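# Turn one good part from the chucked slug

## Task

Acting as operator of the turning cell, produce one acceptable part from the slug now held in the lathe chuck (it sits fully back against the jaw steps). Expect that the previous shift may have left something in the set-up wrong, so check and correct before cutting. Machine only this slug and no other. When finished, the part must still be clamped in the chuck, gripped by the same end the jaws grip now, ready for the next shift to unload and check. Machine and bench gauge must both be idle, with no alarm standing and the lathe door closed.

## Robot and tools

Robot: two arms, left_arm (on the +y side) and right_arm, each ending in a five-hinge-group hand (right hand on right_arm, mirrored left hand on left_arm). Besides the arms there are two devices: machine (a lathe with powered door, three-jaw power chuck, turret, stored programs, a turret probe and a tool eye) and gauge (a bench gauge with two V-block nests). The lathe sits behind the arm bases toward -x with its chuck facing +y. Anything dropped into its chip pan counts as lost.

Scene frame: origin at table height midway between the arm bases, +x out over the table, +z up. Reported hand-point positions are metres, orientations quaternions wxyz, in this frame. Hand-point axes: +z along straight fingers toward the tips, +y out of the palm side... more exactly opposite the palm face (palm at y = -0.062), +x across the palm away from the thumb on the right hand, toward the thumb on the left.

execute_actions(actions, cameras): a list of actions run in sequence. An action may hold rows (up to 15), steps (1 to 450 control steps of 1/30 s, default 15), until (end conditions) and device commands. Each row is one flat list of 48 numbers, all in [-1, 1], covering both arms even if only one moves: left arm dx, dy, dz, rx, ry, rz, then 16 left hinge goals (index_mcp, index_abd, index_pip, index_dip, middle_mcp, middle_abd, middle_pip, middle_dip, ring_mcp, ring_abd, ring_pip, ring_dip, thumb_cmc, thumb_axl, thumb_mcp, thumb_ipl), then current_limit and speed; then the same 24 for the right arm. The six pose numbers are an offset, not a pose: they are measured from that arm's Hand target as it stood when the action began, in the Hand target's own axes, and every row of the action counts from that same start. Scale: 1.0 = 0.6 m for dx/dy/dz and 180 degrees for the rotation vector rx/ry/rz. Sending six zeros re-commands the current Hand target. Hinge numbers are absolute goals scaled between each hinge's stops (toward -1 curls fingers in); zero is a goal, not 'keep', so to leave a hand alone resend its hand_goal, hand_current_limit and hand_speed. current_limit maps -1..+1 to 0..550 mA; speed sets how fast goals are approached. Start values: current_limit 0.4, speed -0.6. Ramp offsets gradually across rows (about +0.01 per row) for gentle motion.

Device keys inside an action: machine takes door (shut/open), chuck (clamp/open), page, register+value+write (all three together to enter a register, lengths in mm, x values as diameters, machine coordinates never positive), and keys cycle_start, feed_hold, reset, home, probe, tool_set, tool_change, air_blast, or a list of up to 8 such objects run one after another. gauge takes measure or stop. until ends an action early when device fields match, e.g. {"all": {"status": "ended"}}; numeric comparisons need a form like [">=", 3]. An unknown word or out-of-range value rejects the whole call.

move(target, speed, blend, stop_force, zero, blocking, cameras): drives each hand point in a straight line toward one 48-number row (or up to 15 rows), offsets counted from the Hand targets as in execute_actions, every row counting from that same origin. speed is m/s, 0.002 to 3.2, default 0.25. blend in m rounds corners. stop_force 4 to 120 N ends an arm's path on contact; leave it out when backing away from something being pressed. The result adds a move: line (done, off_target, held, fault, etc.).

wait(seconds 0 to 10) lets time pass; stop brakes a running move; zoom_image(camera, region [x0,y0,x1,y1] pixels, max 504 each side) enlarges the latest picture; show_instructions shows the reference pages (the work order); zero_wrist_force(arm) rezeroes a wrist sensor; finished_scene(scene) closes the scene for good.

Cameras: cam_high, cam_low, cam_chuck, cam_machine, cam_left_wrist, cam_right_wrist (896x504). Images come with an empty actions list or when requested.

Results: per arm, end_effector_position, quaternion, velocities, Hand target, joint data, wrist force/torque; per hand, hand_goal, hand_measured, hand_current_ma, hand_state (moving, goal, blocked, overload). Machine lines: state (idle, running, done, alarm, busy, held), door_state, chuck_state (clamped means gripping this job's diameter), seat_state (home means the slug's end sits on all three steps; only believable once clamped), entry (answer to the last register write or key), alarm name, and the register page selected by page (work_offsets, tools, program, measuring, position). Gauge lines: state, message, readings count, and no_1 to no_20 values in mm; a reading needs about 12 s with the piece seated and untouched.

Workflow hints: check the work order against the offsets, tool table, selected program and its revision; fix with register writes; probe or tool_set to verify; shut the door; cycle_start; wait for the end; optionally unclamp, measure the piece on the gauge and reclamp it the same way round. Door and chuck stay locked while a cycle runs or the spindle still coasts (up to 3.2 s afterward).

Avoid: touching chuck, part or turret while anything runs or spins; opening the chuck without holding the part; dropping parts or letting them fall far; hard hits or pushing a target past a firm contact (force faults near 150 N, torque faults stop an arm 10 s); arms or hands touching each other; sustained high hand current (shutdown after 5 s at 495 mA); overheating arms by long stretched holds. End with door shut, no alarm, gauge idle.

Each tool is called after "Call:" as name([rows], argument=value, ...), one row to a line, values as JSON.

Reference images:

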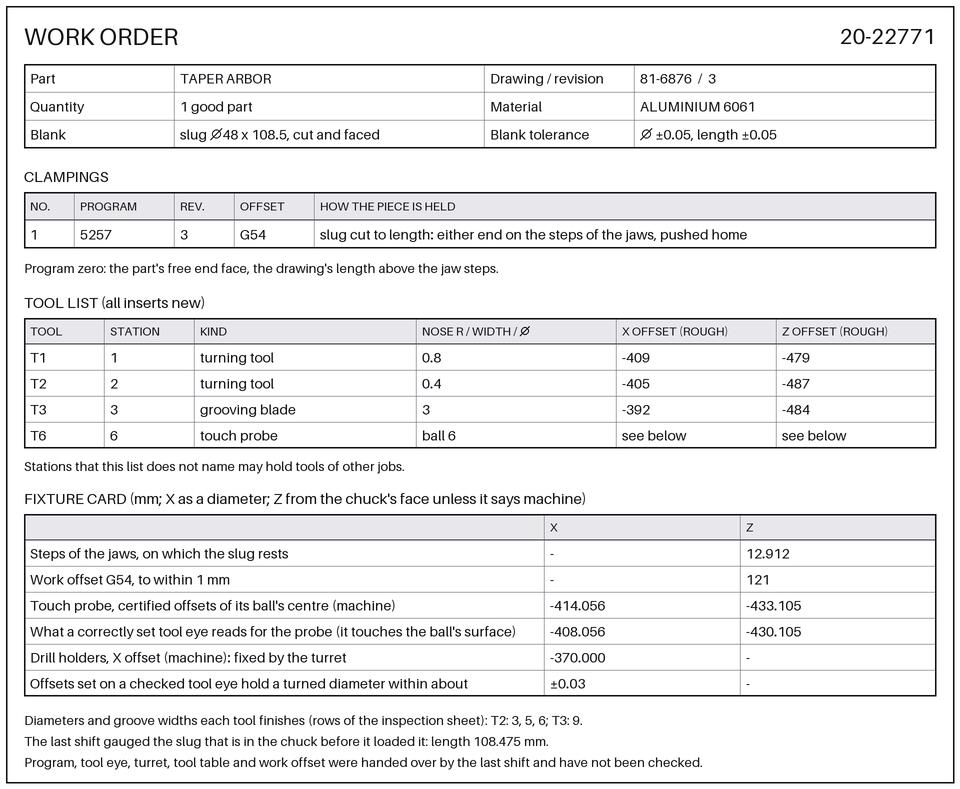

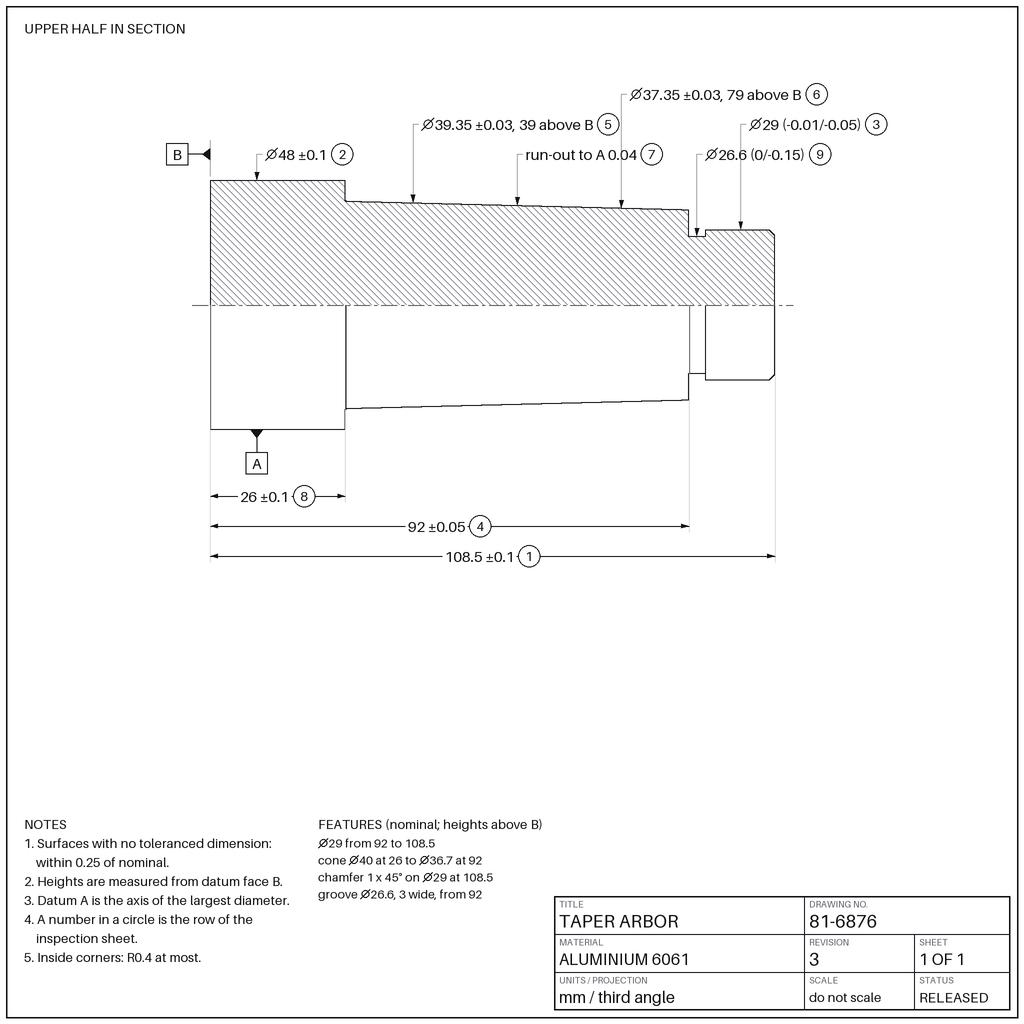

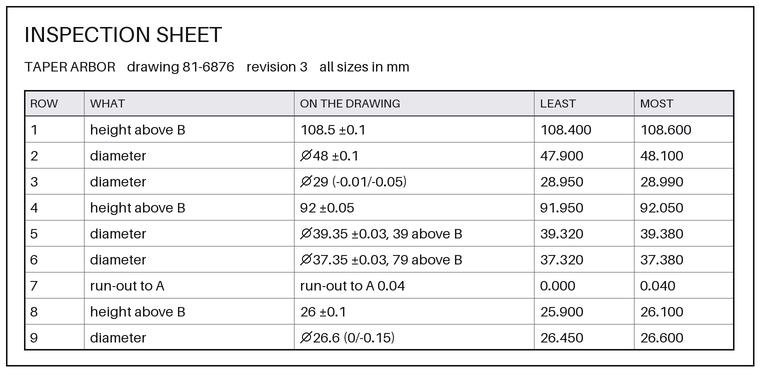

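## Session

Call:
execute_actions([
  {"machine": {"page": "tools"}, "steps": 1},
  {"machine": {"page": "program"}, "steps": 1},
  {"machine": {"page": "measuring"}, "steps": 1},
  {"machine": {"page": "position"}, "steps": 1},
  {"machine": {"page": "work_offsets"}, "steps": 1},
], cameras=["all"])

Scene clock: 0.37 s.
left_arm: end_effector_position=(+0.4177, +0.7889, +0.2167) hand_goal=(+0.754, +0.000, +0.576, +0.696, +0.754, +0.000, +0.576, +0.696, +0.754, +0.000, +0.576, +0.696, +0.714, +0.678, +0.226, +0.168) hand_measured=(+0.754, +0.000, +0.576, +0.696, +0.754, +0.000, +0.576, +0.696, +0.754, +0.000, +0.576, +0.696, +0.714, +0.678, +0.224, +0.168) hand_current_ma=(-4, +0, +3, +0, -4, +0, +3, +0, -4, +0, +3, +0, +1, -3, -7, -2) hand_state=(goal, goal, goal, goal, goal, goal, goal, goal, goal, goal, goal, goal, goal, goal, goal, goal) hand_current_limit=0.40 hand_speed=-0.60 end_effector_quat_wxyz=(+0.267, -0.416, +0.848, +0.193) | right_arm: end_effector_position=(+0.4989, -0.7545, +0.2788) hand_goal=(+0.754, +0.000, +0.576, +0.696, +0.754, +0.000, +0.576, +0.696, +0.754, +0.000, +0.576, +0.696, +0.714, +0.678, +0.226, +0.168) hand_measured=(+0.754, +0.000, +0.576, +0.696, +0.754, +0.000, +0.576, +0.696, +0.754, +0.000, +0.576, +0.696, +0.714, +0.678, +0.224, +0.168) hand_current_ma=(+0, +0, +0, +0, +0, +0, +0, +0, +0, +0, +0, +0, +0, +0, +0, +0) hand_state=(goal, goal, goal, goal, goal, goal, goal, goal, goal, goal, goal, goal, goal, goal, goal, goal) hand_current_limit=0.40 hand_speed=-0.60 end_effector_quat_wxyz=(+0.033, +0.977, +0.096, +0.188)
Joint positions: left_arm=[-0.179 -1.524 2.186 0.685 0.933 0.534] | right_arm=[-0.736 -1.574 2.027 0.814 1.333 3.797]
Joint torques (N m): left_arm=[-1.4 -31.55 -30.63 3.69 -1.62 0.07] | right_arm=[0.28 -35.25 -33.32 3.12 -0.99 -0.12]
Wrist force (N): left_arm=[-0.7 0.0 -0.1] | right_arm=[0.5 0.6 -0.1]
Wrist torque (N m): left_arm=[0.00 0.08 -0.06] | right_arm=[0.09 -0.06 0.06]
Wrist force, peak (N): left_arm=[-0.3 0.1 -0.6] | right_arm=[1.1 0.8 -0.2]
Hand target: left_arm +0.4177, +0.7889, +0.2167; +0.267, -0.416, +0.848, +0.193 | right_arm +0.4989, -0.7545, +0.2788; +0.033, +0.977, +0.096, +0.188
machine.work_offsets: g54_z=+120.660 g55_z=+0.000
machine: state=idle door_state=shut chuck_state=clamped seat_state=home door_answer=taken chuck_answer=taken page=work_offsets entry=no_entry entries=0 alarm=no_alarm queue=done queue_left=0
gauge: readings=0

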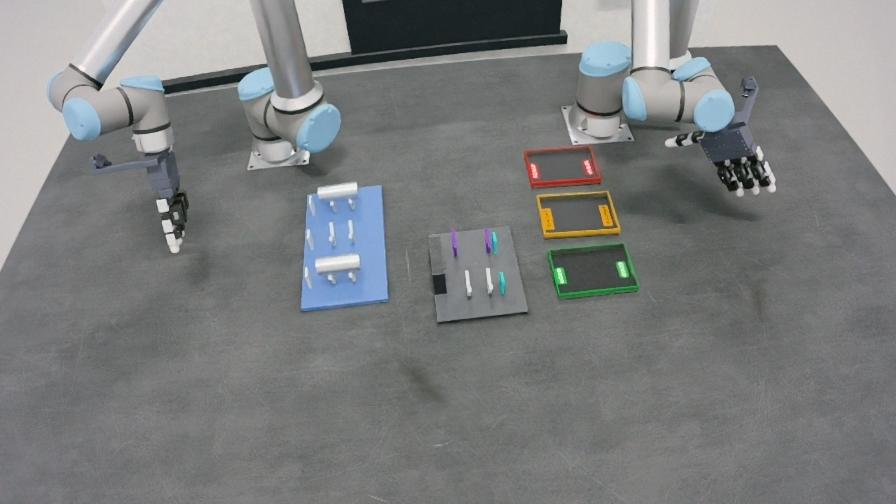

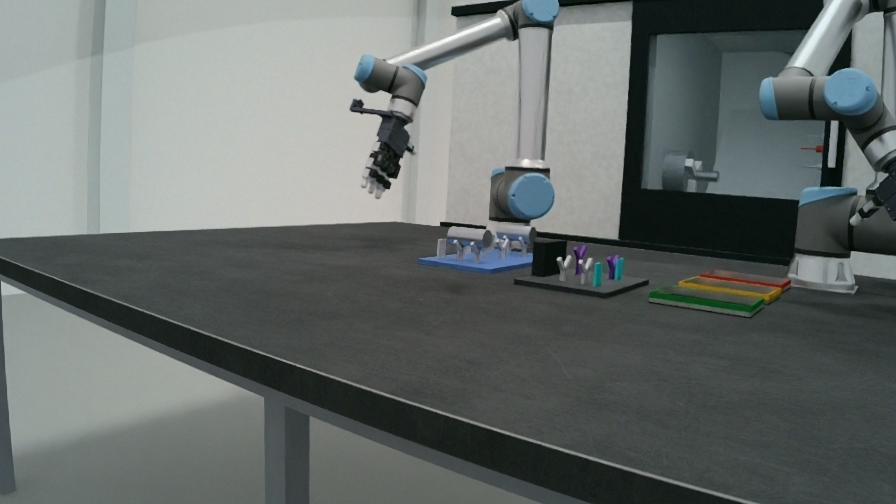

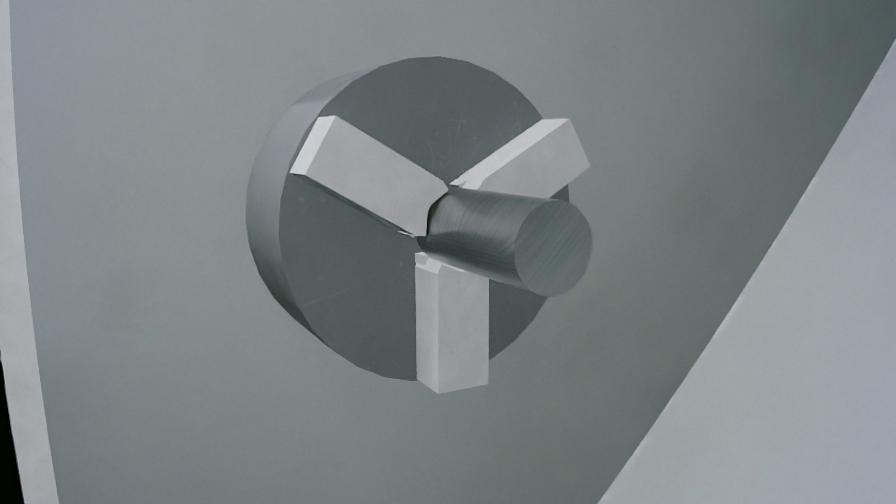

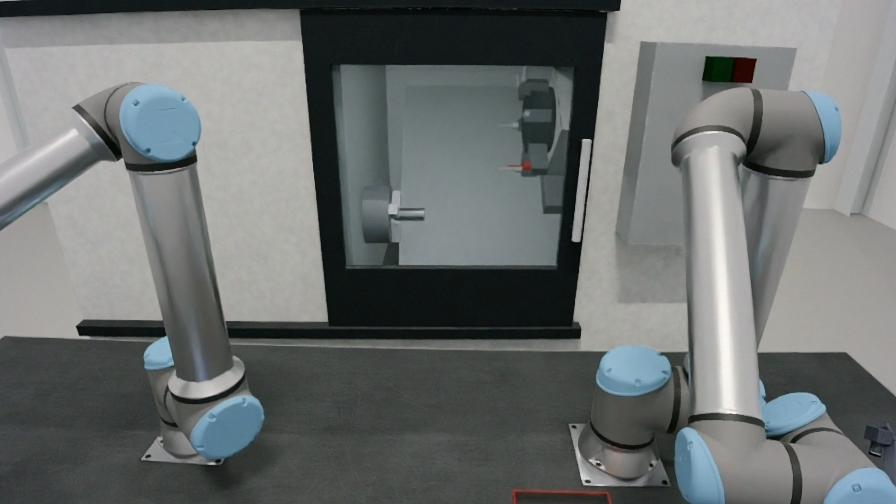

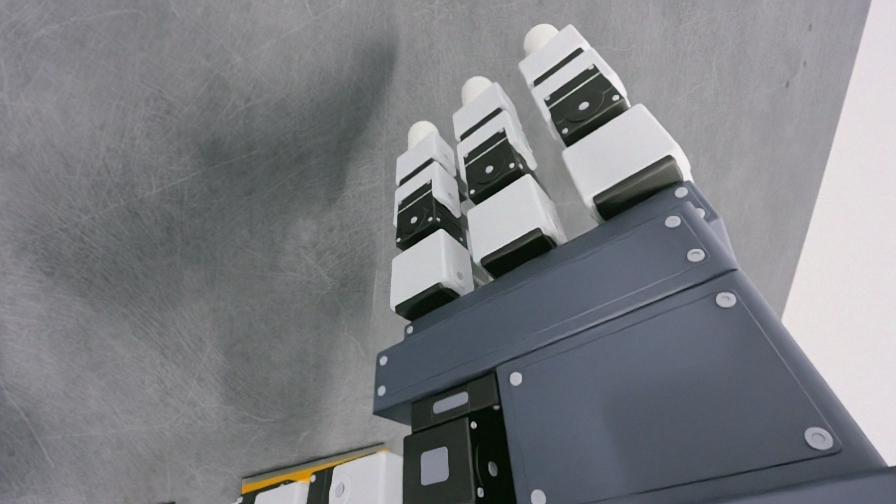

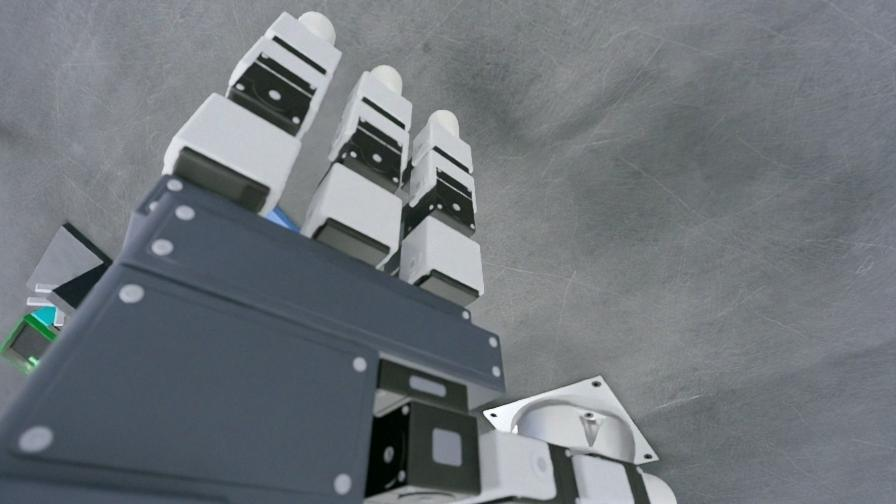

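Call:
execute_actions([
  {"machine": {"page": "tools"}, "steps": 1},
])

Call:
execute_actions([
  {"machine": {"page": "program"}, "steps": 1},
])

Call:
execute_actions([
  {"machine": {"page": "position"}, "steps": 1},
])

Call:
execute_actions([
  {"machine": {"page": "measuring"}, "steps": 1},
])

Scene clock: 3.33 s.
left_arm: end_effector_position=(+0.4177, +0.7889, +0.2167) hand_goal=(+0.754, +0.000, +0.576, +0.696, +0.754, +0.000, +0.576, +0.696, +0.754, +0.000, +0.576, +0.696, +0.714, +0.678, +0.226, +0.168) hand_measured=(+0.754, +0.000, +0.576, +0.696, +0.754, +0.000, +0.576, +0.696, +0.754, +0.000, +0.576, +0.696, +0.714, +0.678, +0.224, +0.168) hand_current_ma=(-4, +0, +3, +0, -4, +0, +3, +0, -4, +0, +3, +0, +1, -3, -7, -2) hand_state=(goal, goal, goal, goal, goal, goal, goal, goal, goal, goal, goal, goal, goal, goal, goal, goal) hand_current_limit=0.40 hand_speed=-0.60 end_effector_quat_wxyz=(+0.267, -0.416, +0.848, +0.193) | right_arm: end_effector_position=(+0.4989, -0.7545, +0.2788) hand_goal=(+0.754, +0.000, +0.576, +0.696, +0.754, +0.000, +0.576, +0.696, +0.754, +0.000, +0.576, +0.696, +0.714, +0.678, +0.226, +0.168) hand_measured=(+0.754, +0.000, +0.576, +0.696, +0.754, +0.000, +0.576, +0.696, +0.754, +0.000, +0.576, +0.696, +0.714, +0.678, +0.224, +0.168) hand_current_ma=(+0, +0, +0, +0, +0, +0, +0, +0, +0, +0, +0, +0, +0, +0, +0, +0) hand_state=(goal, goal, goal, goal, goal, goal, goal, goal, goal, goal, goal, goal, goal, goal, goal, goal) hand_current_limit=0.40 hand_speed=-0.60 end_effector_quat_wxyz=(+0.033, +0.977, +0.096, +0.188)
Joint positions: left_arm=[-0.179 -1.524 2.186 0.685 0.933 0.534] | right_arm=[-0.736 -1.574 2.027 0.814 1.333 3.797]
Joint torques (N m): left_arm=[0 -32.35 -31.6 3.99 -1.49 -0.09] | right_arm=[0.68 -35.52 -32.95 3.21 -0.69 -0.2]
Wrist force (N): left_arm=[-0.4 0.1 -0.3] | right_arm=[0.9 0.2 -0.5]
Wrist torque (N m): left_arm=[0.04 0.05 -0.03] | right_arm=[0.07 -0.10 0.08]
Wrist force, peak (N): left_arm=[-0.6 0.4 -0.6] | right_arm=[1.3 0.6 -0.1]
Hand target: left_arm +0.4177, +0.7889, +0.2167; +0.267, -0.416, +0.848, +0.193 | right_arm +0.4989, -0.7545, +0.2788; +0.033, +0.977, +0.096, +0.188
machine.tools: t1_x=-408.886 t1_x_wear=+0.000 t1_z=-478.951 t1_z_wear=+0.000 t1_radius=+0.800 t1_station=+1.000 t2_x=-404.778 t2_x_wear=+0.000 t2_z=-487.177 t2_z_wear=+0.000 t2_radius=+0.400 t2_station=+2.000 t3_x=-392.254 t3_x_wear=+0.000 t3_z=-484.497 t3_z_wear=+0.000 t3_radius=+0.000 t3_station=+3.000 t4_x=-370.000 t4_x_wear=+0.000 t4_z=-426.296 t4_z_wear=+0.000 t4_radius=+0.000 t4_station=+4.000 t5_x=-397.288 t5_x_wear=+0.000 t5_z=-420.245 t5_z_wear=+0.000 t5_radius=+0.400 t5_station=+5.000 t6_x=-414.056 t6_x_wear=+0.000 t6_z=-433.105 t6_z_wear=+0.000 t6_radius=+3.000 t6_station=+6.000
machine: state=idle door_state=shut chuck_state=clamped seat_state=home door_answer=taken chuck_answer=taken page=tools entry=no_entry entries=0 alarm=no_alarm queue=done queue_left=0
gauge: readings=0

Scene clock: 3.57 s.
left_arm: end_effector_position=(+0.4177, +0.7889, +0.2167) hand_goal=(+0.754, +0.000, +0.576, +0.696, +0.754, +0.000, +0.576, +0.696, +0.754, +0.000, +0.576, +0.696, +0.714, +0.678, +0.226, +0.168) hand_measured=(+0.754, +0.000, +0.576, +0.696, +0.754, +0.000, +0.576, +0.696, +0.754, +0.000, +0.576, +0.696, +0.714, +0.678, +0.224, +0.168) hand_current_ma=(-4, +0, +3, +0, -4, +0, +3, +0, -4, +0, +3, +0, +1, -3, -7, -2) hand_state=(goal, goal, goal, goal, goal, goal, goal, goal, goal, goal, goal, goal, goal, goal, goal, goal) hand_current_limit=0.40 hand_speed=-0.60 end_effector_quat_wxyz=(+0.267, -0.416, +0.848, +0.193) | right_arm: end_effector_position=(+0.4989, -0.7545, +0.2788) hand_goal=(+0.754, +0.000, +0.576, +0.696, +0.754, +0.000, +0.576, +0.696, +0.754, +0.000, +0.576, +0.696, +0.714, +0.678, +0.226, +0.168) hand_measured=(+0.754, +0.000, +0.576, +0.696, +0.754, +0.000, +0.576, +0.696, +0.754, +0.000, +0.576, +0.696, +0.714, +0.678, +0.224, +0.168) hand_current_ma=(+0, +0, +0, +0, +0, +0, +0, +0, +0, +0, +0, +0, +0, +0, +0, +0) hand_state=(goal, goal, goal, goal, goal, goal, goal, goal, goal, goal, goal, goal, goal, goal, goal, goal) hand_current_limit=0.40 hand_speed=-0.60 end_effector_quat_wxyz=(+0.033, +0.977, +0.096, +0.188)
Joint positions: left_arm=[-0.179 -1.524 2.186 0.685 0.933 0.534] | right_arm=[-0.736 -1.574 2.027 0.814 1.333 3.797]
Joint torques (N m): left_arm=[-0.14 -31.71 -31.43 3.81 -1.5 0.19] | right_arm=[1.83 -35.52 -33.57 2.94 -0.64 0.11]
Wrist force (N): left_arm=[-0.3 0.1 -0.2] | right_arm=[0.6 0.8 0.0]
Wrist torque (N m): left_arm=[0.04 0.05 -0.03] | right_arm=[0.11 -0.07 0.07]
Wrist force, peak (N): left_arm=[-0.1 -0.1 -0.7] | right_arm=[0.7 0.9 -0.7]
Hand target: left_arm +0.4177, +0.7889, +0.2167; +0.267, -0.416, +0.848, +0.193 | right_arm +0.4989, -0.7545, +0.2788; +0.033, +0.977, +0.096, +0.188
machine.program: program=+2041 tool_call=+1 tool_in_place=+0 program_revision=+5 program_offset=+54 load_peak=+0 stored1_number=+1002 stored1_revision=+2 stored2_number=+2041 stored2_revision=+5 stored3_number=+5257 stored3_revision=+3 stored4_number=+0 stored4_revision=+0 cycles=+0
machine: state=idle door_state=shut chuck_state=clamped seat_state=home door_answer=taken chuck_answer=taken page=program entry=no_entry entries=0 alarm=no_alarm queue=done queue_left=0
gauge: readings=0

Scene clock: 3.80 s.
left_arm: end_effector_position=(+0.4177, +0.7889, +0.2167) hand_goal=(+0.754, +0.000, +0.576, +0.696, +0.754, +0.000, +0.576, +0.696, +0.754, +0.000, +0.576, +0.696, +0.714, +0.678, +0.226, +0.168) hand_measured=(+0.754, +0.000, +0.576, +0.696, +0.754, +0.000, +0.576, +0.696, +0.754, +0.000, +0.576, +0.696, +0.714, +0.678, +0.224, +0.168) hand_current_ma=(-4, +0, +3, +0, -4, +0, +3, +0, -4, +0, +3, +0, +1, -3, -7, -2) hand_state=(goal, goal, goal, goal, goal, goal, goal, goal, goal, goal, goal, goal, goal, goal, goal, goal) hand_current_limit=0.40 hand_speed=-0.60 end_effector_quat_wxyz=(+0.267, -0.416, +0.848, +0.193) | right_arm: end_effector_position=(+0.4989, -0.7545, +0.2788) hand_goal=(+0.754, +0.000, +0.576, +0.696, +0.754, +0.000, +0.576, +0.696, +0.754, +0.000, +0.576, +0.696, +0.714, +0.678, +0.226, +0.168) hand_measured=(+0.754, +0.000, +0.576, +0.696, +0.754, +0.000, +0.576, +0.696, +0.754, +0.000, +0.576, +0.696, +0.714, +0.678, +0.224, +0.168) hand_current_ma=(+0, +0, +0, +0, +0, +0, +0, +0, +0, +0, +0, +0, +0, +0, +0, +0) hand_state=(goal, goal, goal, goal, goal, goal, goal, goal, goal, goal, goal, goal, goal, goal, goal, goal) hand_current_limit=0.40 hand_speed=-0.60 end_effector_quat_wxyz=(+0.033, +0.977, +0.096, +0.188)
Joint positions: left_arm=[-0.179 -1.524 2.186 0.685 0.933 0.534] | right_arm=[-0.736 -1.574 2.027 0.814 1.333 3.797]
Joint torques (N m): left_arm=[0.16 -31.96 -31.28 3.81 -1.46 -0.01] | right_arm=[-0.73 -34.5 -33.19 2.95 -0.69 -0.1]
Wrist force (N): left_arm=[-0.2 0.0 -0.3] | right_arm=[0.7 0.6 -0.3]
Wrist torque (N m): left_arm=[0.03 0.03 -0.02] | right_arm=[0.11 -0.08 0.07]
Wrist force, peak (N): left_arm=[-0.7 0.1 -0.4] | right_arm=[1.0 0.2 -0.1]
Hand target: left_arm +0.4177, +0.7889, +0.2167; +0.267, -0.416, +0.848, +0.193 | right_arm +0.4989, -0.7545, +0.2788; +0.033, +0.977, +0.096, +0.188
machine.position: pos_x=+0.000 pos_z=+0.000
machine: state=idle door_state=shut chuck_state=clamped seat_state=home door_answer=taken chuck_answer=taken page=position entry=no_entry entries=0 alarm=no_alarm queue=done queue_left=0
gauge: readings=0

Scene clock: 4.03 s.
left_arm: end_effector_position=(+0.4177, +0.7889, +0.2167) hand_goal=(+0.754, +0.000, +0.576, +0.696, +0.754, +0.000, +0.576, +0.696, +0.754, +0.000, +0.576, +0.696, +0.714, +0.678, +0.226, +0.168) hand_measured=(+0.754, +0.000, +0.576, +0.696, +0.754, +0.000, +0.576, +0.696, +0.754, +0.000, +0.576, +0.696, +0.714, +0.678, +0.224, +0.168) hand_current_ma=(-4, +0, +3, +0, -4, +0, +3, +0, -4, +0, +3, +0, +1, -3, -7, -2) hand_state=(goal, goal, goal, goal, goal, goal, goal, goal, goal, goal, goal, goal, goal, goal, goal, goal) hand_current_limit=0.40 hand_speed=-0.60 end_effector_quat_wxyz=(+0.267, -0.416, +0.848, +0.193) | right_arm: end_effector_position=(+0.4989, -0.7545, +0.2788) hand_goal=(+0.754, +0.000, +0.576, +0.696, +0.754, +0.000, +0.576, +0.696, +0.754, +0.000, +0.576, +0.696, +0.714, +0.678, +0.226, +0.168) hand_measured=(+0.754, +0.000, +0.576, +0.696, +0.754, +0.000, +0.576, +0.696, +0.754, +0.000, +0.576, +0.696, +0.714, +0.678, +0.224, +0.168) hand_current_ma=(+0, +0, +0, +0, +0, +0, +0, +0, +0, +0, +0, +0, +0, +0, +0, +0) hand_state=(goal, goal, goal, goal, goal, goal, goal, goal, goal, goal, goal, goal, goal, goal, goal, goal) hand_current_limit=0.40 hand_speed=-0.60 end_effector_quat_wxyz=(+0.033, +0.977, +0.096, +0.188)
Joint positions: left_arm=[-0.179 -1.524 2.186 0.685 0.933 0.534] | right_arm=[-0.736 -1.574 2.027 0.814 1.333 3.797]
Joint torques (N m): left_arm=[-0.8 -31.35 -31.3 3.93 -1.3 -0.02] | right_arm=[0.72 -35.91 -33.66 2.85 -0.7 -0.16]
Wrist force (N): left_arm=[-0.3 0.0 -0.2] | right_arm=[0.7 0.6 -0.6]
Wrist torque (N m): left_arm=[0.01 0.04 -0.03] | right_arm=[0.12 -0.08 0.07]
Wrist force, peak (N): left_arm=[-0.7 0.1 -0.2] | right_arm=[1.0 0.3 -0.8]
Hand target: left_arm +0.4177, +0.7889, +0.2167; +0.267, -0.416, +0.848, +0.193 | right_arm +0.4989, -0.7545, +0.2788; +0.033, +0.977, +0.096, +0.188
machine.measuring: probe_x=+0.000 probe_z=+0.000 probe_move_x=+0.000 probe_move_z=+0.000 probe_radius=+2.992 eye_x=+62.403 eye_z=+147.551 probe_touched=+0 probe_found_x=+0.000 probe_found_z=+0.000 set_x=+0.000 set_z=+0.000
machine: state=idle door_state=shut chuck_state=clamped seat_state=home door_answer=taken chuck_answer=taken page=measuring entry=no_entry entries=0 alarm=no_alarm queue=done queue_left=0
gauge: readings=0

Call:
execute_actions([
  {"machine": [{"page":"measuring","register":"tool_call","value":6,"write":true},{"tool_change":true},{"tool_set":true}], "steps": 450, "until": {"all":{"status":"ended"}}},
], cameras=["cam_machine"])

Scene clock: 45.43 s.
left_arm: end_effector_position=(+0.4177, +0.7889, +0.2167) hand_goal=(+0.754, +0.000, +0.576, +0.696, +0.754, +0.000, +0.576, +0.696, +0.754, +0.000, +0.576, +0.696, +0.714, +0.678, +0.226, +0.168) hand_measured=(+0.754, +0.000, +0.576, +0.696, +0.754, +0.000, +0.576, +0.696, +0.754, +0.000, +0.576, +0.696, +0.714, +0.678, +0.224, +0.168) hand_current_ma=(-4, +0, +3, +0, -4, +0, +3, +0, -4, +0, +3, +0, +1, -3, -7, -2) hand_state=(goal, goal, goal, goal, goal, goal, goal, goal, goal, goal, goal, goal, goal, goal, goal, goal) hand_current_limit=0.40 hand_speed=-0.60 end_effector_quat_wxyz=(+0.267, -0.416, +0.848, +0.193) | right_arm: end_effector_position=(+0.4989, -0.7545, +0.2788) hand_goal=(+0.754, +0.000, +0.576, +0.696, +0.754, +0.000, +0.576, +0.696, +0.754, +0.000, +0.576, +0.696, +0.714, +0.678, +0.226, +0.168) hand_measured=(+0.754, +0.000, +0.576, +0.696, +0.754, +0.000, +0.576, +0.696, +0.754, +0.000, +0.576, +0.696, +0.714, +0.678, +0.224, +0.168) hand_current_ma=(+0, +0, +0, +0, +0, +0, +0, +0, +0, +0, +0, +0, +0, +0, +0, +0) hand_state=(goal, goal, goal, goal, goal, goal, goal, goal, goal, goal, goal, goal, goal, goal, goal, goal) hand_current_limit=0.40 hand_speed=-0.60 end_effector_quat_wxyz=(+0.033, +0.977, +0.096, +0.188)
Joint positions: left_arm=[-0.179 -1.524 2.186 0.685 0.933 0.534] | right_arm=[-0.736 -1.574 2.027 0.814 1.333 3.797]
Joint torques (N m): left_arm=[1.02 -33.23 -31.05 3.49 -1.62 0.45] | right_arm=[2 -32.91 -33.86 2.98 1.08 -1.08]
Wrist force (N): left_arm=[-0.6 0.2 -0.1] | right_arm=[0.3 0.6 -0.6]
Wrist torque (N m): left_arm=[0.02 0.09 -0.05] | right_arm=[0.12 -0.03 0.04]
Wrist force, peak (N): left_arm=[-0.9 0.1 -0.4] | right_arm=[1.2 0.9 -0.4]
Hand target: left_arm +0.4177, +0.7889, +0.2167; +0.267, -0.416, +0.848, +0.193 | right_arm +0.4989, -0.7545, +0.2788; +0.033, +0.977, +0.096, +0.188
machine.measuring: probe_x=+0.000 probe_z=+0.000 probe_move_x=+0.000 probe_move_z=+0.000 probe_radius=+2.992 eye_x=+62.403 eye_z=+147.551 probe_touched=+0 probe_found_x=+0.000 probe_found_z=+0.000 set_x=+0.000 set_z=+0.000
machine: state=busy door_state=shut chuck_state=clamped seat_state=home door_answer=taken chuck_answer=taken page=measuring entry=taken entries=3 alarm=no_alarm queue=running queue_left=0
gauge: readings=0
Images, in order (width x height): cam_machine 896x504.

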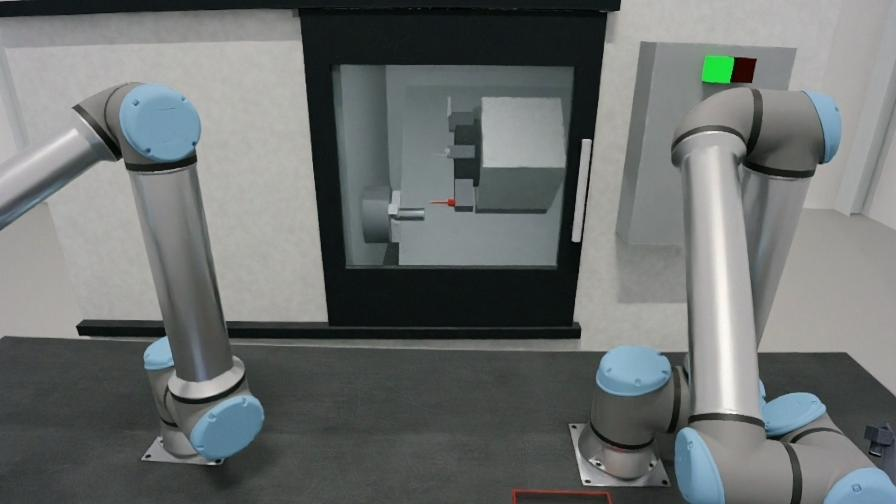

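Call:
execute_actions([
  {"steps": 450, "until": {"machine":{"state":"idle"}}},
])

Scene clock: 47.73 s.
left_arm: end_effector_position=(+0.4177, +0.7889, +0.2167) hand_goal=(+0.754, +0.000, +0.576, +0.696, +0.754, +0.000, +0.576, +0.696, +0.754, +0.000, +0.576, +0.696, +0.714, +0.678, +0.226, +0.168) hand_measured=(+0.754, +0.000, +0.576, +0.696, +0.754, +0.000, +0.576, +0.696, +0.754, +0.000, +0.576, +0.696, +0.714, +0.678, +0.224, +0.168) hand_current_ma=(-4, +0, +3, +0, -4, +0, +3, +0, -4, +0, +3, +0, +1, -3, -7, -2) hand_state=(goal, goal, goal, goal, goal, goal, goal, goal, goal, goal, goal, goal, goal, goal, goal, goal) hand_current_limit=0.40 hand_speed=-0.60 end_effector_quat_wxyz=(+0.267, -0.416, +0.848, +0.193) | right_arm: end_effector_position=(+0.4989, -0.7545, +0.2788) hand_goal=(+0.754, +0.000, +0.576, +0.696, +0.754, +0.000, +0.576, +0.696, +0.754, +0.000, +0.576, +0.696, +0.714, +0.678, +0.226, +0.168) hand_measured=(+0.754, +0.000, +0.576, +0.696, +0.754, +0.000, +0.576, +0.696, +0.754, +0.000, +0.576, +0.696, +0.714, +0.678, +0.224, +0.168) hand_current_ma=(+0, +0, +0, +0, +0, +0, +0, +0, +0, +0, +0, +0, +0, +0, +0, +0) hand_state=(goal, goal, goal, goal, goal, goal, goal, goal, goal, goal, goal, goal, goal, goal, goal, goal) hand_current_limit=0.40 hand_speed=-0.60 end_effector_quat_wxyz=(+0.033, +0.977, +0.096, +0.188)
Joint positions: left_arm=[-0.179 -1.524 2.186 0.685 0.933 0.534] | right_arm=[-0.736 -1.574 2.027 0.814 1.333 3.797]
Joint torques (N m): left_arm=[-0.16 -30.76 -31.39 3.94 -1.77 0.71] | right_arm=[2.42 -34.6 -34.06 3.01 0.46 -1.03]
Wrist force (N): left_arm=[-0.3 0.2 0.2] | right_arm=[0.4 0.3 0.1]
Wrist torque (N m): left_arm=[0.01 0.05 -0.02] | right_arm=[0.04 -0.05 0.04]
Wrist force, peak (N): left_arm=[-0.8 -0.1 -0.5] | right_arm=[1.1 0.5 -0.4]
Hand target: left_arm +0.4177, +0.7889, +0.2167; +0.267, -0.416, +0.848, +0.193 | right_arm +0.4989, -0.7545, +0.2788; +0.033, +0.977, +0.096, +0.188
machine.measuring: probe_x=+0.000 probe_z=+0.000 probe_move_x=+0.000 probe_move_z=+0.000 probe_radius=+2.992 eye_x=+62.403 eye_z=+147.551 probe_touched=+0 probe_found_x=+0.000 probe_found_z=+0.000 set_x=-408.049 set_z=-430.102
machine: state=idle door_state=shut chuck_state=clamped seat_state=home door_answer=taken chuck_answer=taken page=measuring entry=taken entries=3 alarm=no_alarm queue=done queue_left=0
gauge: readings=0

Call:
execute_actions([
  {"machine": [{"register":"probe_x","value":0,"write":true},{"register":"probe_z","value":133,"write":true},{"register":"probe_move_z","value":-20,"write":true},{"register":"probe_move_x","value":0,"write":true},{"probe":true}], "steps": 450, "until": {"machine":{"queue":"done"}}},
])

Call:
execute_actions([
  {"steps": 450, "until": {"machine":{"state":"idle"}}},
])

Scene clock: 61.27 s.
left_arm: end_effector_position=(+0.4177, +0.7889, +0.2167) hand_goal=(+0.754, +0.000, +0.576, +0.696, +0.754, +0.000, +0.576, +0.696, +0.754, +0.000, +0.576, +0.696, +0.714, +0.678, +0.226, +0.168) hand_measured=(+0.754, +0.000, +0.576, +0.696, +0.754, +0.000, +0.576, +0.696, +0.754, +0.000, +0.576, +0.696, +0.714, +0.678, +0.224, +0.168) hand_current_ma=(-4, +0, +3, +0, -4, +0, +3, +0, -4, +0, +3, +0, +1, -3, -7, -2) hand_state=(goal, goal, goal, goal, goal, goal, goal, goal, goal, goal, goal, goal, goal, goal, goal, goal) hand_current_limit=0.40 hand_speed=-0.60 end_effector_quat_wxyz=(+0.267, -0.416, +0.848, +0.193) | right_arm: end_effector_position=(+0.4989, -0.7545, +0.2788) hand_goal=(+0.754, +0.000, +0.576, +0.696, +0.754, +0.000, +0.576, +0.696, +0.754, +0.000, +0.576, +0.696, +0.714, +0.678, +0.226, +0.168) hand_measured=(+0.754, +0.000, +0.576, +0.696, +0.754, +0.000, +0.576, +0.696, +0.754, +0.000, +0.576, +0.696, +0.714, +0.678, +0.224, +0.168) hand_current_ma=(+0, +0, +0, +0, +0, +0, +0, +0, +0, +0, +0, +0, +0, +0, +0, +0) hand_state=(goal, goal, goal, goal, goal, goal, goal, goal, goal, goal, goal, goal, goal, goal, goal, goal) hand_current_limit=0.40 hand_speed=-0.60 end_effector_quat_wxyz=(+0.033, +0.977, +0.096, +0.188)
Joint positions: left_arm=[-0.179 -1.524 2.186 0.685 0.933 0.534] | right_arm=[-0.736 -1.574 2.027 0.814 1.333 3.797]
Joint torques (N m): left_arm=[-1.03 -32.2 -30.62 3.93 -1.55 0.88] | right_arm=[0.87 -34.75 -33.99 2.67 0.82 -1.6]
Wrist force (N): left_arm=[-0.3 0.2 -0.1] | right_arm=[0.6 0.8 -0.7]
Wrist torque (N m): left_arm=[0.03 0.04 -0.03] | right_arm=[0.16 -0.06 0.07]
Wrist force, peak (N): left_arm=[-0.9 -0.1 -0.6] | right_arm=[1.1 0.7 -0.6]
Hand target: left_arm +0.4177, +0.7889, +0.2167; +0.267, -0.416, +0.848, +0.193 | right_arm +0.4989, -0.7545, +0.2788; +0.033, +0.977, +0.096, +0.188
machine.measuring: probe_x=+0.000 probe_z=+133.000 probe_move_x=+0.000 probe_move_z=-20.000 probe_radius=+2.992 eye_x=+62.403 eye_z=+147.551 probe_touched=+1 probe_found_x=+0.000 probe_found_z=+121.381 set_x=-408.049 set_z=-430.102
machine: state=idle door_state=shut chuck_state=clamped seat_state=home door_answer=taken chuck_answer=taken page=measuring entry=taken entries=8 alarm=no_alarm queue=done queue_left=0
gauge: readings=0

Scene clock: 61.50 s.
left_arm: end_effector_position=(+0.4177, +0.7889, +0.2167) hand_goal=(+0.754, +0.000, +0.576, +0.696, +0.754, +0.000, +0.576, +0.696, +0.754, +0.000, +0.576, +0.696, +0.714, +0.678, +0.226, +0.168) hand_measured=(+0.754, +0.000, +0.576, +0.696, +0.754, +0.000, +0.576, +0.696, +0.754, +0.000, +0.576, +0.696, +0.714, +0.678, +0.224, +0.168) hand_current_ma=(-4, +0, +3, +0, -4, +0, +3, +0, -4, +0, +3, +0, +1, -3, -7, -2) hand_state=(goal, goal, goal, goal, goal, goal, goal, goal, goal, goal, goal, goal, goal, goal, goal, goal) hand_current_limit=0.40 hand_speed=-0.60 end_effector_quat_wxyz=(+0.267, -0.416, +0.848, +0.193) | right_arm: end_effector_position=(+0.4989, -0.7545, +0.2788) hand_goal=(+0.754, +0.000, +0.576, +0.696, +0.754, +0.000, +0.576, +0.696, +0.754, +0.000, +0.576, +0.696, +0.714, +0.678, +0.226, +0.168) hand_measured=(+0.754, +0.000, +0.576, +0.696, +0.754, +0.000, +0.576, +0.696, +0.754, +0.000, +0.576, +0.696, +0.714, +0.678, +0.224, +0.168) hand_current_ma=(+0, +0, +0, +0, +0, +0, +0, +0, +0, +0, +0, +0, +0, +0, +0, +0) hand_state=(goal, goal, goal, goal, goal, goal, goal, goal, goal, goal, goal, goal, goal, goal, goal, goal) hand_current_limit=0.40 hand_speed=-0.60 end_effector_quat_wxyz=(+0.033, +0.977, +0.096, +0.188)
Joint positions: left_arm=[-0.179 -1.524 2.186 0.685 0.933 0.534] | right_arm=[-0.736 -1.574 2.027 0.814 1.333 3.797]
Joint torques (N m): left_arm=[0.12 -32.63 -31.05 3.51 -1.35 0.82] | right_arm=[0.51 -34.9 -33.64 3.17 0.59 -1.43]
Wrist force (N): left_arm=[-0.5 0.1 -0.4] | right_arm=[1.1 0.0 -0.4]
Wrist torque (N m): left_arm=[0.05 0.06 -0.04] | right_arm=[0.04 -0.13 0.10]
Wrist force, peak (N): left_arm=[-0.5 0.0 -0.6] | right_arm=[1.1 0.0 -0.4]
Hand target: left_arm +0.4177, +0.7889, +0.2167; +0.267, -0.416, +0.848, +0.193 | right_arm +0.4989, -0.7545, +0.2788; +0.033, +0.977, +0.096, +0.188
machine.measuring: probe_x=+0.000 probe_z=+133.000 probe_move_x=+0.000 probe_move_z=-20.000 probe_radius=+2.992 eye_x=+62.403 eye_z=+147.551 probe_touched=+1 probe_found_x=+0.000 probe_found_z=+121.381 set_x=-408.049 set_z=-430.102
machine: state=idle door_state=shut chuck_state=clamped seat_state=home door_answer=taken chuck_answer=taken page=measuring entry=taken entries=8 alarm=no_alarm queue=done queue_left=0
gauge: readings=0

Call:
execute_actions([
  {"machine": [{"register":"probe_x","value":70,"write":true},{"register":"probe_z","value":105,"write":true},{"register":"probe_move_z","value":0,"write":true},{"register":"probe_move_x","value":-30,"write":true},{"probe":true}], "steps": 450, "until": {"machine":{"queue":"done"}}},
])

Call:
execute_actions([
  {"machine": [{"register":"probe_x","value":-70,"write":true},{"register":"probe_move_x","value":30,"write":true},{"probe":true}], "steps": 450, "until": {"machine":{"queue":"done"}}},
])

Call:
execute_actions([
  {"machine": [{"register":"probe_z","value":30,"write":true},{"register":"probe_x","value":70,"write":true},{"register":"probe_move_x","value":-30,"write":true},{"probe":true}], "steps": 450, "until": {"machine":{"queue":"done"}}},
])

Scene clock: 73.17 s.
left_arm: end_effector_position=(+0.4177, +0.7889, +0.2167) hand_goal=(+0.754, +0.000, +0.576, +0.696, +0.754, +0.000, +0.576, +0.696, +0.754, +0.000, +0.576, +0.696, +0.714, +0.678, +0.226, +0.168) hand_measured=(+0.754, +0.000, +0.576, +0.696, +0.754, +0.000, +0.576, +0.696, +0.754, +0.000, +0.576, +0.696, +0.714, +0.678, +0.224, +0.168) hand_current_ma=(-4, +0, +3, +0, -4, +0, +3, +0, -4, +0, +3, +0, +1, -3, -7, -2) hand_state=(goal, goal, goal, goal, goal, goal, goal, goal, goal, goal, goal, goal, goal, goal, goal, goal) hand_current_limit=0.40 hand_speed=-0.60 end_effector_quat_wxyz=(+0.267, -0.416, +0.848, +0.193) | right_arm: end_effector_position=(+0.4989, -0.7545, +0.2788) hand_goal=(+0.754, +0.000, +0.576, +0.696, +0.754, +0.000, +0.576, +0.696, +0.754, +0.000, +0.576, +0.696, +0.714, +0.678, +0.226, +0.168) hand_measured=(+0.754, +0.000, +0.576, +0.696, +0.754, +0.000, +0.576, +0.696, +0.754, +0.000, +0.576, +0.696, +0.714, +0.678, +0.224, +0.168) hand_current_ma=(+0, +0, +0, +0, +0, +0, +0, +0, +0, +0, +0, +0, +0, +0, +0, +0) hand_state=(goal, goal, goal, goal, goal, goal, goal, goal, goal, goal, goal, goal, goal, goal, goal, goal) hand_current_limit=0.40 hand_speed=-0.60 end_effector_quat_wxyz=(+0.033, +0.977, +0.096, +0.188)
Joint positions: left_arm=[-0.179 -1.524 2.186 0.685 0.933 0.534] | right_arm=[-0.736 -1.574 2.027 0.814 1.333 3.797]
Joint torques (N m): left_arm=[-0.29 -31.07 -30.37 3.73 -1.54 0.79] | right_arm=[2.36 -35.58 -34.75 2.77 0.83 -1.34]
Wrist force (N): left_arm=[-0.3 0.1 -0.1] | right_arm=[0.6 0.3 -0.5]
Wrist torque (N m): left_arm=[0.00 0.04 -0.01] | right_arm=[0.07 -0.06 0.05]
Wrist force, peak (N): left_arm=[-0.8 0.1 -0.7] | right_arm=[1.4 0.5 -0.4]
Hand target: left_arm +0.4177, +0.7889, +0.2167; +0.267, -0.416, +0.848, +0.193 | right_arm +0.4989, -0.7545, +0.2788; +0.033, +0.977, +0.096, +0.188
machine.measuring: probe_x=+70.000 probe_z=+105.000 probe_move_x=-30.000 probe_move_z=+0.000 probe_radius=+2.992 eye_x=+62.403 eye_z=+147.551 probe_touched=+1 probe_found_x=+47.991 probe_found_z=+105.000 set_x=-408.049 set_z=-430.102
machine: state=idle door_state=shut chuck_state=clamped seat_state=home door_answer=taken chuck_answer=taken page=measuring entry=taken entries=13 alarm=no_alarm queue=done queue_left=0
gauge: readings=0

Scene clock: 88.37 s.
left_arm: end_effector_position=(+0.4177, +0.7889, +0.2167) hand_goal=(+0.754, +0.000, +0.576, +0.696, +0.754, +0.000, +0.576, +0.696, +0.754, +0.000, +0.576, +0.696, +0.714, +0.678, +0.226, +0.168) hand_measured=(+0.754, +0.000, +0.576, +0.696, +0.754, +0.000, +0.576, +0.696, +0.754, +0.000, +0.576, +0.696, +0.714, +0.678, +0.224, +0.168) hand_current_ma=(-4, +0, +3, +0, -4, +0, +3, +0, -4, +0, +3, +0, +1, -3, -7, -2) hand_state=(goal, goal, goal, goal, goal, goal, goal, goal, goal, goal, goal, goal, goal, goal, goal, goal) hand_current_limit=0.40 hand_speed=-0.60 end_effector_quat_wxyz=(+0.267, -0.416, +0.848, +0.193) | right_arm: end_effector_position=(+0.4989, -0.7545, +0.2788) hand_goal=(+0.754, +0.000, +0.576, +0.696, +0.754, +0.000, +0.576, +0.696, +0.754, +0.000, +0.576, +0.696, +0.714, +0.678, +0.226, +0.168) hand_measured=(+0.754, +0.000, +0.576, +0.696, +0.754, +0.000, +0.576, +0.696, +0.754, +0.000, +0.576, +0.696, +0.714, +0.678, +0.224, +0.168) hand_current_ma=(+0, +0, +0, +0, +0, +0, +0, +0, +0, +0, +0, +0, +0, +0, +0, +0) hand_state=(goal, goal, goal, goal, goal, goal, goal, goal, goal, goal, goal, goal, goal, goal, goal, goal) hand_current_limit=0.40 hand_speed=-0.60 end_effector_quat_wxyz=(+0.033, +0.977, +0.096, +0.188)
Joint positions: left_arm=[-0.179 -1.524 2.186 0.685 0.933 0.534] | right_arm=[-0.736 -1.574 2.027 0.814 1.333 3.797]
Joint torques (N m): left_arm=[-1.08 -31.74 -30.67 3.8 -1.74 1.27] | right_arm=[0.4 -35.65 -33.87 2.93 0.73 -1.51]
Wrist force (N): left_arm=[-0.7 0.4 -0.2] | right_arm=[0.5 0.4 -0.1]
Wrist torque (N m): left_arm=[0.07 0.08 -0.06] | right_arm=[0.06 -0.05 0.06]
Wrist force, peak (N): left_arm=[-1.0 0.5 -0.4] | right_arm=[1.2 0.7 -0.6]
Hand target: left_arm +0.4177, +0.7889, +0.2167; +0.267, -0.416, +0.848, +0.193 | right_arm +0.4989, -0.7545, +0.2788; +0.033, +0.977, +0.096, +0.188
machine.measuring: probe_x=+70.000 probe_z=+105.000 probe_move_x=-30.000 probe_move_z=+0.000 probe_radius=+2.992 eye_x=+62.403 eye_z=+147.551 probe_touched=+1 probe_found_x=+47.991 probe_found_z=+105.000 set_x=-408.049 set_z=-430.102
machine: state=idle door_state=shut chuck_state=clamped seat_state=home door_answer=taken chuck_answer=taken page=measuring entry=refused_out_of_range entries=14 alarm=no_alarm queue=dropped queue_left=0
gauge: readings=0

Scene clock: 103.57 s.
left_arm: end_effector_position=(+0.4177, +0.7889, +0.2167) hand_goal=(+0.754, +0.000, +0.576, +0.696, +0.754, +0.000, +0.576, +0.696, +0.754, +0.000, +0.576, +0.696, +0.714, +0.678, +0.226, +0.168) hand_measured=(+0.754, +0.000, +0.576, +0.696, +0.754, +0.000, +0.576, +0.696, +0.754, +0.000, +0.576, +0.696, +0.714, +0.678, +0.224, +0.168) hand_current_ma=(-4, +0, +3, +0, -4, +0, +3, +0, -4, +0, +3, +0, +1, -3, -7, -2) hand_state=(goal, goal, goal, goal, goal, goal, goal, goal, goal, goal, goal, goal, goal, goal, goal, goal) hand_current_limit=0.40 hand_speed=-0.60 end_effector_quat_wxyz=(+0.267, -0.416, +0.848, +0.193) | right_arm: end_effector_position=(+0.4989, -0.7545, +0.2788) hand_goal=(+0.754, +0.000, +0.576, +0.696, +0.754, +0.000, +0.576, +0.696, +0.754, +0.000, +0.576, +0.696, +0.714, +0.678, +0.226, +0.168) hand_measured=(+0.754, +0.000, +0.576, +0.696, +0.754, +0.000, +0.576, +0.696, +0.754, +0.000, +0.576, +0.696, +0.714, +0.678, +0.224, +0.168) hand_current_ma=(+0, +0, +0, +0, +0, +0, +0, +0, +0, +0, +0, +0, +0, +0, +0, +0) hand_state=(goal, goal, goal, goal, goal, goal, goal, goal, goal, goal, goal, goal, goal, goal, goal, goal) hand_current_limit=0.40 hand_speed=-0.60 end_effector_quat_wxyz=(+0.033, +0.977, +0.096, +0.188)
Joint positions: left_arm=[-0.179 -1.524 2.186 0.685 0.933 0.534] | right_arm=[-0.736 -1.574 2.027 0.814 1.333 3.797]
Joint torques (N m): left_arm=[-0.11 -30.93 -31.46 3.73 -1.36 1.35] | right_arm=[1.51 -34.87 -34.25 3.08 0.95 -1.42]
Wrist force (N): left_arm=[-0.2 -0.3 -0.5] | right_arm=[0.8 0.4 -0.1]
Wrist torque (N m): left_arm=[0.01 0.03 -0.01] | right_arm=[0.06 -0.10 0.08]
Wrist force, peak (N): left_arm=[-0.8 0.1 -0.8] | right_arm=[1.4 0.5 -0.2]
Hand target: left_arm +0.4177, +0.7889, +0.2167; +0.267, -0.416, +0.848, +0.193 | right_arm +0.4989, -0.7545, +0.2788; +0.033, +0.977, +0.096, +0.188
machine.measuring: probe_x=+70.000 probe_z=+30.000 probe_move_x=-30.000 probe_move_z=+0.000 probe_radius=+2.992 eye_x=+62.403 eye_z=+147.551 probe_touched=+0 probe_found_x=+0.000 probe_found_z=+0.000 set_x=-408.049 set_z=-430.102
machine: state=alarm door_state=shut chuck_state=clamped seat_state=home door_answer=taken chuck_answer=taken page=measuring entry=taken entries=18 alarm=probe_obstructed queue=dropped queue_left=0
gauge: readings=0

Call:
execute_actions([
  {"machine": [{"reset":true},{"home":true},{"register":"tool_call","value":1,"write":true},{"tool_change":true},{"tool_set":true}], "steps": 450, "until": {"any":{"status":"ended"}}},
], cameras=["cam_machine"])

Call:
execute_actions([
  {"steps": 450, "until": {"machine":{"queue":"done","state":"idle"}}},
  {"machine":{"page":"program"}, "steps":1},
])

Scene clock: 123.17 s.
left_arm: end_effector_position=(+0.4177, +0.7889, +0.2167) hand_goal=(+0.754, +0.000, +0.576, +0.696, +0.754, +0.000, +0.576, +0.696, +0.754, +0.000, +0.576, +0.696, +0.714, +0.678, +0.226, +0.168) hand_measured=(+0.754, +0.000, +0.576, +0.696, +0.754, +0.000, +0.576, +0.696, +0.754, +0.000, +0.576, +0.696, +0.714, +0.678, +0.224, +0.168) hand_current_ma=(-4, +0, +3, +0, -4, +0, +3, +0, -4, +0, +3, +0, +1, -3, -7, -2) hand_state=(goal, goal, goal, goal, goal, goal, goal, goal, goal, goal, goal, goal, goal, goal, goal, goal) hand_current_limit=0.40 hand_speed=-0.60 end_effector_quat_wxyz=(+0.267, -0.416, +0.848, +0.193) | right_arm: end_effector_position=(+0.4989, -0.7545, +0.2788) hand_goal=(+0.754, +0.000, +0.576, +0.696, +0.754, +0.000, +0.576, +0.696, +0.754, +0.000, +0.576, +0.696, +0.714, +0.678, +0.226, +0.168) hand_measured=(+0.754, +0.000, +0.576, +0.696, +0.754, +0.000, +0.576, +0.696, +0.754, +0.000, +0.576, +0.696, +0.714, +0.678, +0.224, +0.168) hand_current_ma=(+0, +0, +0, +0, +0, +0, +0, +0, +0, +0, +0, +0, +0, +0, +0, +0) hand_state=(goal, goal, goal, goal, goal, goal, goal, goal, goal, goal, goal, goal, goal, goal, goal, goal) hand_current_limit=0.40 hand_speed=-0.60 end_effector_quat_wxyz=(+0.033, +0.977, +0.096, +0.188)
Joint positions: left_arm=[-0.179 -1.524 2.186 0.685 0.933 0.534] | right_arm=[-0.736 -1.574 2.027 0.814 1.333 3.797]
Joint torques (N m): left_arm=[1.11 -31.38 -30.31 3.36 -1.53 1.5] | right_arm=[0.1 -34.11 -34.75 3.06 0.61 -1.51]
Wrist force (N): left_arm=[-0.6 -0.2 0.1] | right_arm=[0.8 0.0 -0.2]
Wrist torque (N m): left_arm=[-0.04 0.09 -0.05] | right_arm=[0.02 -0.09 0.07]
Wrist force, peak (N): left_arm=[-0.3 0.2 -1.1] | right_arm=[1.1 0.6 -0.8]
Hand target: left_arm +0.4177, +0.7889, +0.2167; +0.267, -0.416, +0.848, +0.193 | right_arm +0.4989, -0.7545, +0.2788; +0.033, +0.977, +0.096, +0.188
machine.measuring: probe_x=+70.000 probe_z=+30.000 probe_move_x=-30.000 probe_move_z=+0.000 probe_radius=+2.992 eye_x=+62.403 eye_z=+147.551 probe_touched=+0 probe_found_x=+0.000 probe_found_z=+0.000 set_x=-408.049 set_z=-430.102
machine: state=busy door_state=shut chuck_state=clamped seat_state=home door_answer=taken chuck_answer=taken page=measuring entry=taken entries=23 alarm=no_alarm queue=running queue_left=0
gauge: readings=0
Images, in order (width x height): cam_machine 896x504.

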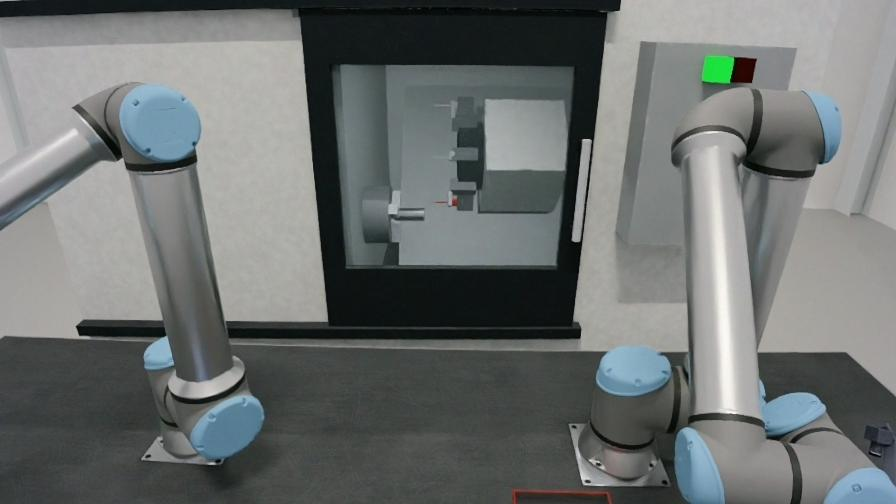

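Scene clock: 128.40 s.
left_arm: end_effector_position=(+0.4177, +0.7889, +0.2167) hand_goal=(+0.754, +0.000, +0.576, +0.696, +0.754, +0.000, +0.576, +0.696, +0.754, +0.000, +0.576, +0.696, +0.714, +0.678, +0.226, +0.168) hand_measured=(+0.754, +0.000, +0.576, +0.696, +0.754, +0.000, +0.576, +0.696, +0.754, +0.000, +0.576, +0.696, +0.714, +0.678, +0.224, +0.168) hand_current_ma=(-4, +0, +3, +0, -4, +0, +3, +0, -4, +0, +3, +0, +1, -3, -7, -2) hand_state=(goal, goal, goal, goal, goal, goal, goal, goal, goal, goal, goal, goal, goal, goal, goal, goal) hand_current_limit=0.40 hand_speed=-0.60 end_effector_quat_wxyz=(+0.267, -0.416, +0.848, +0.193) | right_arm: end_effector_position=(+0.4989, -0.7545, +0.2788) hand_goal=(+0.754, +0.000, +0.576, +0.696, +0.754, +0.000, +0.576, +0.696, +0.754, +0.000, +0.576, +0.696, +0.714, +0.678, +0.226, +0.168) hand_measured=(+0.754, +0.000, +0.576, +0.696, +0.754, +0.000, +0.576, +0.696, +0.754, +0.000, +0.576, +0.696, +0.714, +0.678, +0.224, +0.168) hand_current_ma=(+0, +0, +0, +0, +0, +0, +0, +0, +0, +0, +0, +0, +0, +0, +0, +0) hand_state=(goal, goal, goal, goal, goal, goal, goal, goal, goal, goal, goal, goal, goal, goal, goal, goal) hand_current_limit=0.40 hand_speed=-0.60 end_effector_quat_wxyz=(+0.033, +0.977, +0.096, +0.188)
Joint positions: left_arm=[-0.179 -1.524 2.186 0.685 0.933 0.534] | right_arm=[-0.736 -1.574 2.027 0.814 1.333 3.797]
Joint torques (N m): left_arm=[1.56 -32.22 -31.3 3.46 -1.69 1.48] | right_arm=[1.26 -35.27 -35.02 2.91 0.61 -1.57]
Wrist force (N): left_arm=[-0.2 -0.3 -1.0] | right_arm=[0.7 0.3 -0.2]
Wrist torque (N m): left_arm=[0.04 0.00 -0.01] | right_arm=[0.04 -0.08 0.07]
Wrist force, peak (N): left_arm=[-0.6 0.1 -1.0] | right_arm=[1.2 0.6 -0.7]
Hand target: left_arm +0.4177, +0.7889, +0.2167; +0.267, -0.416, +0.848, +0.193 | right_arm +0.4989, -0.7545, +0.2788; +0.033, +0.977, +0.096, +0.188
machine.program: program=+2041 tool_call=+1 tool_in_place=+1 program_revision=+5 program_offset=+54 load_peak=+0 stored1_number=+1002 stored1_revision=+2 stored2_number=+2041 stored2_revision=+5 stored3_number=+5257 stored3_revision=+3 stored4_number=+0 stored4_revision=+0 cycles=+0
machine: state=idle door_state=shut chuck_state=clamped seat_state=home door_answer=taken chuck_answer=taken page=program entry=taken entries=23 alarm=no_alarm queue=done queue_left=0
gauge: readings=0


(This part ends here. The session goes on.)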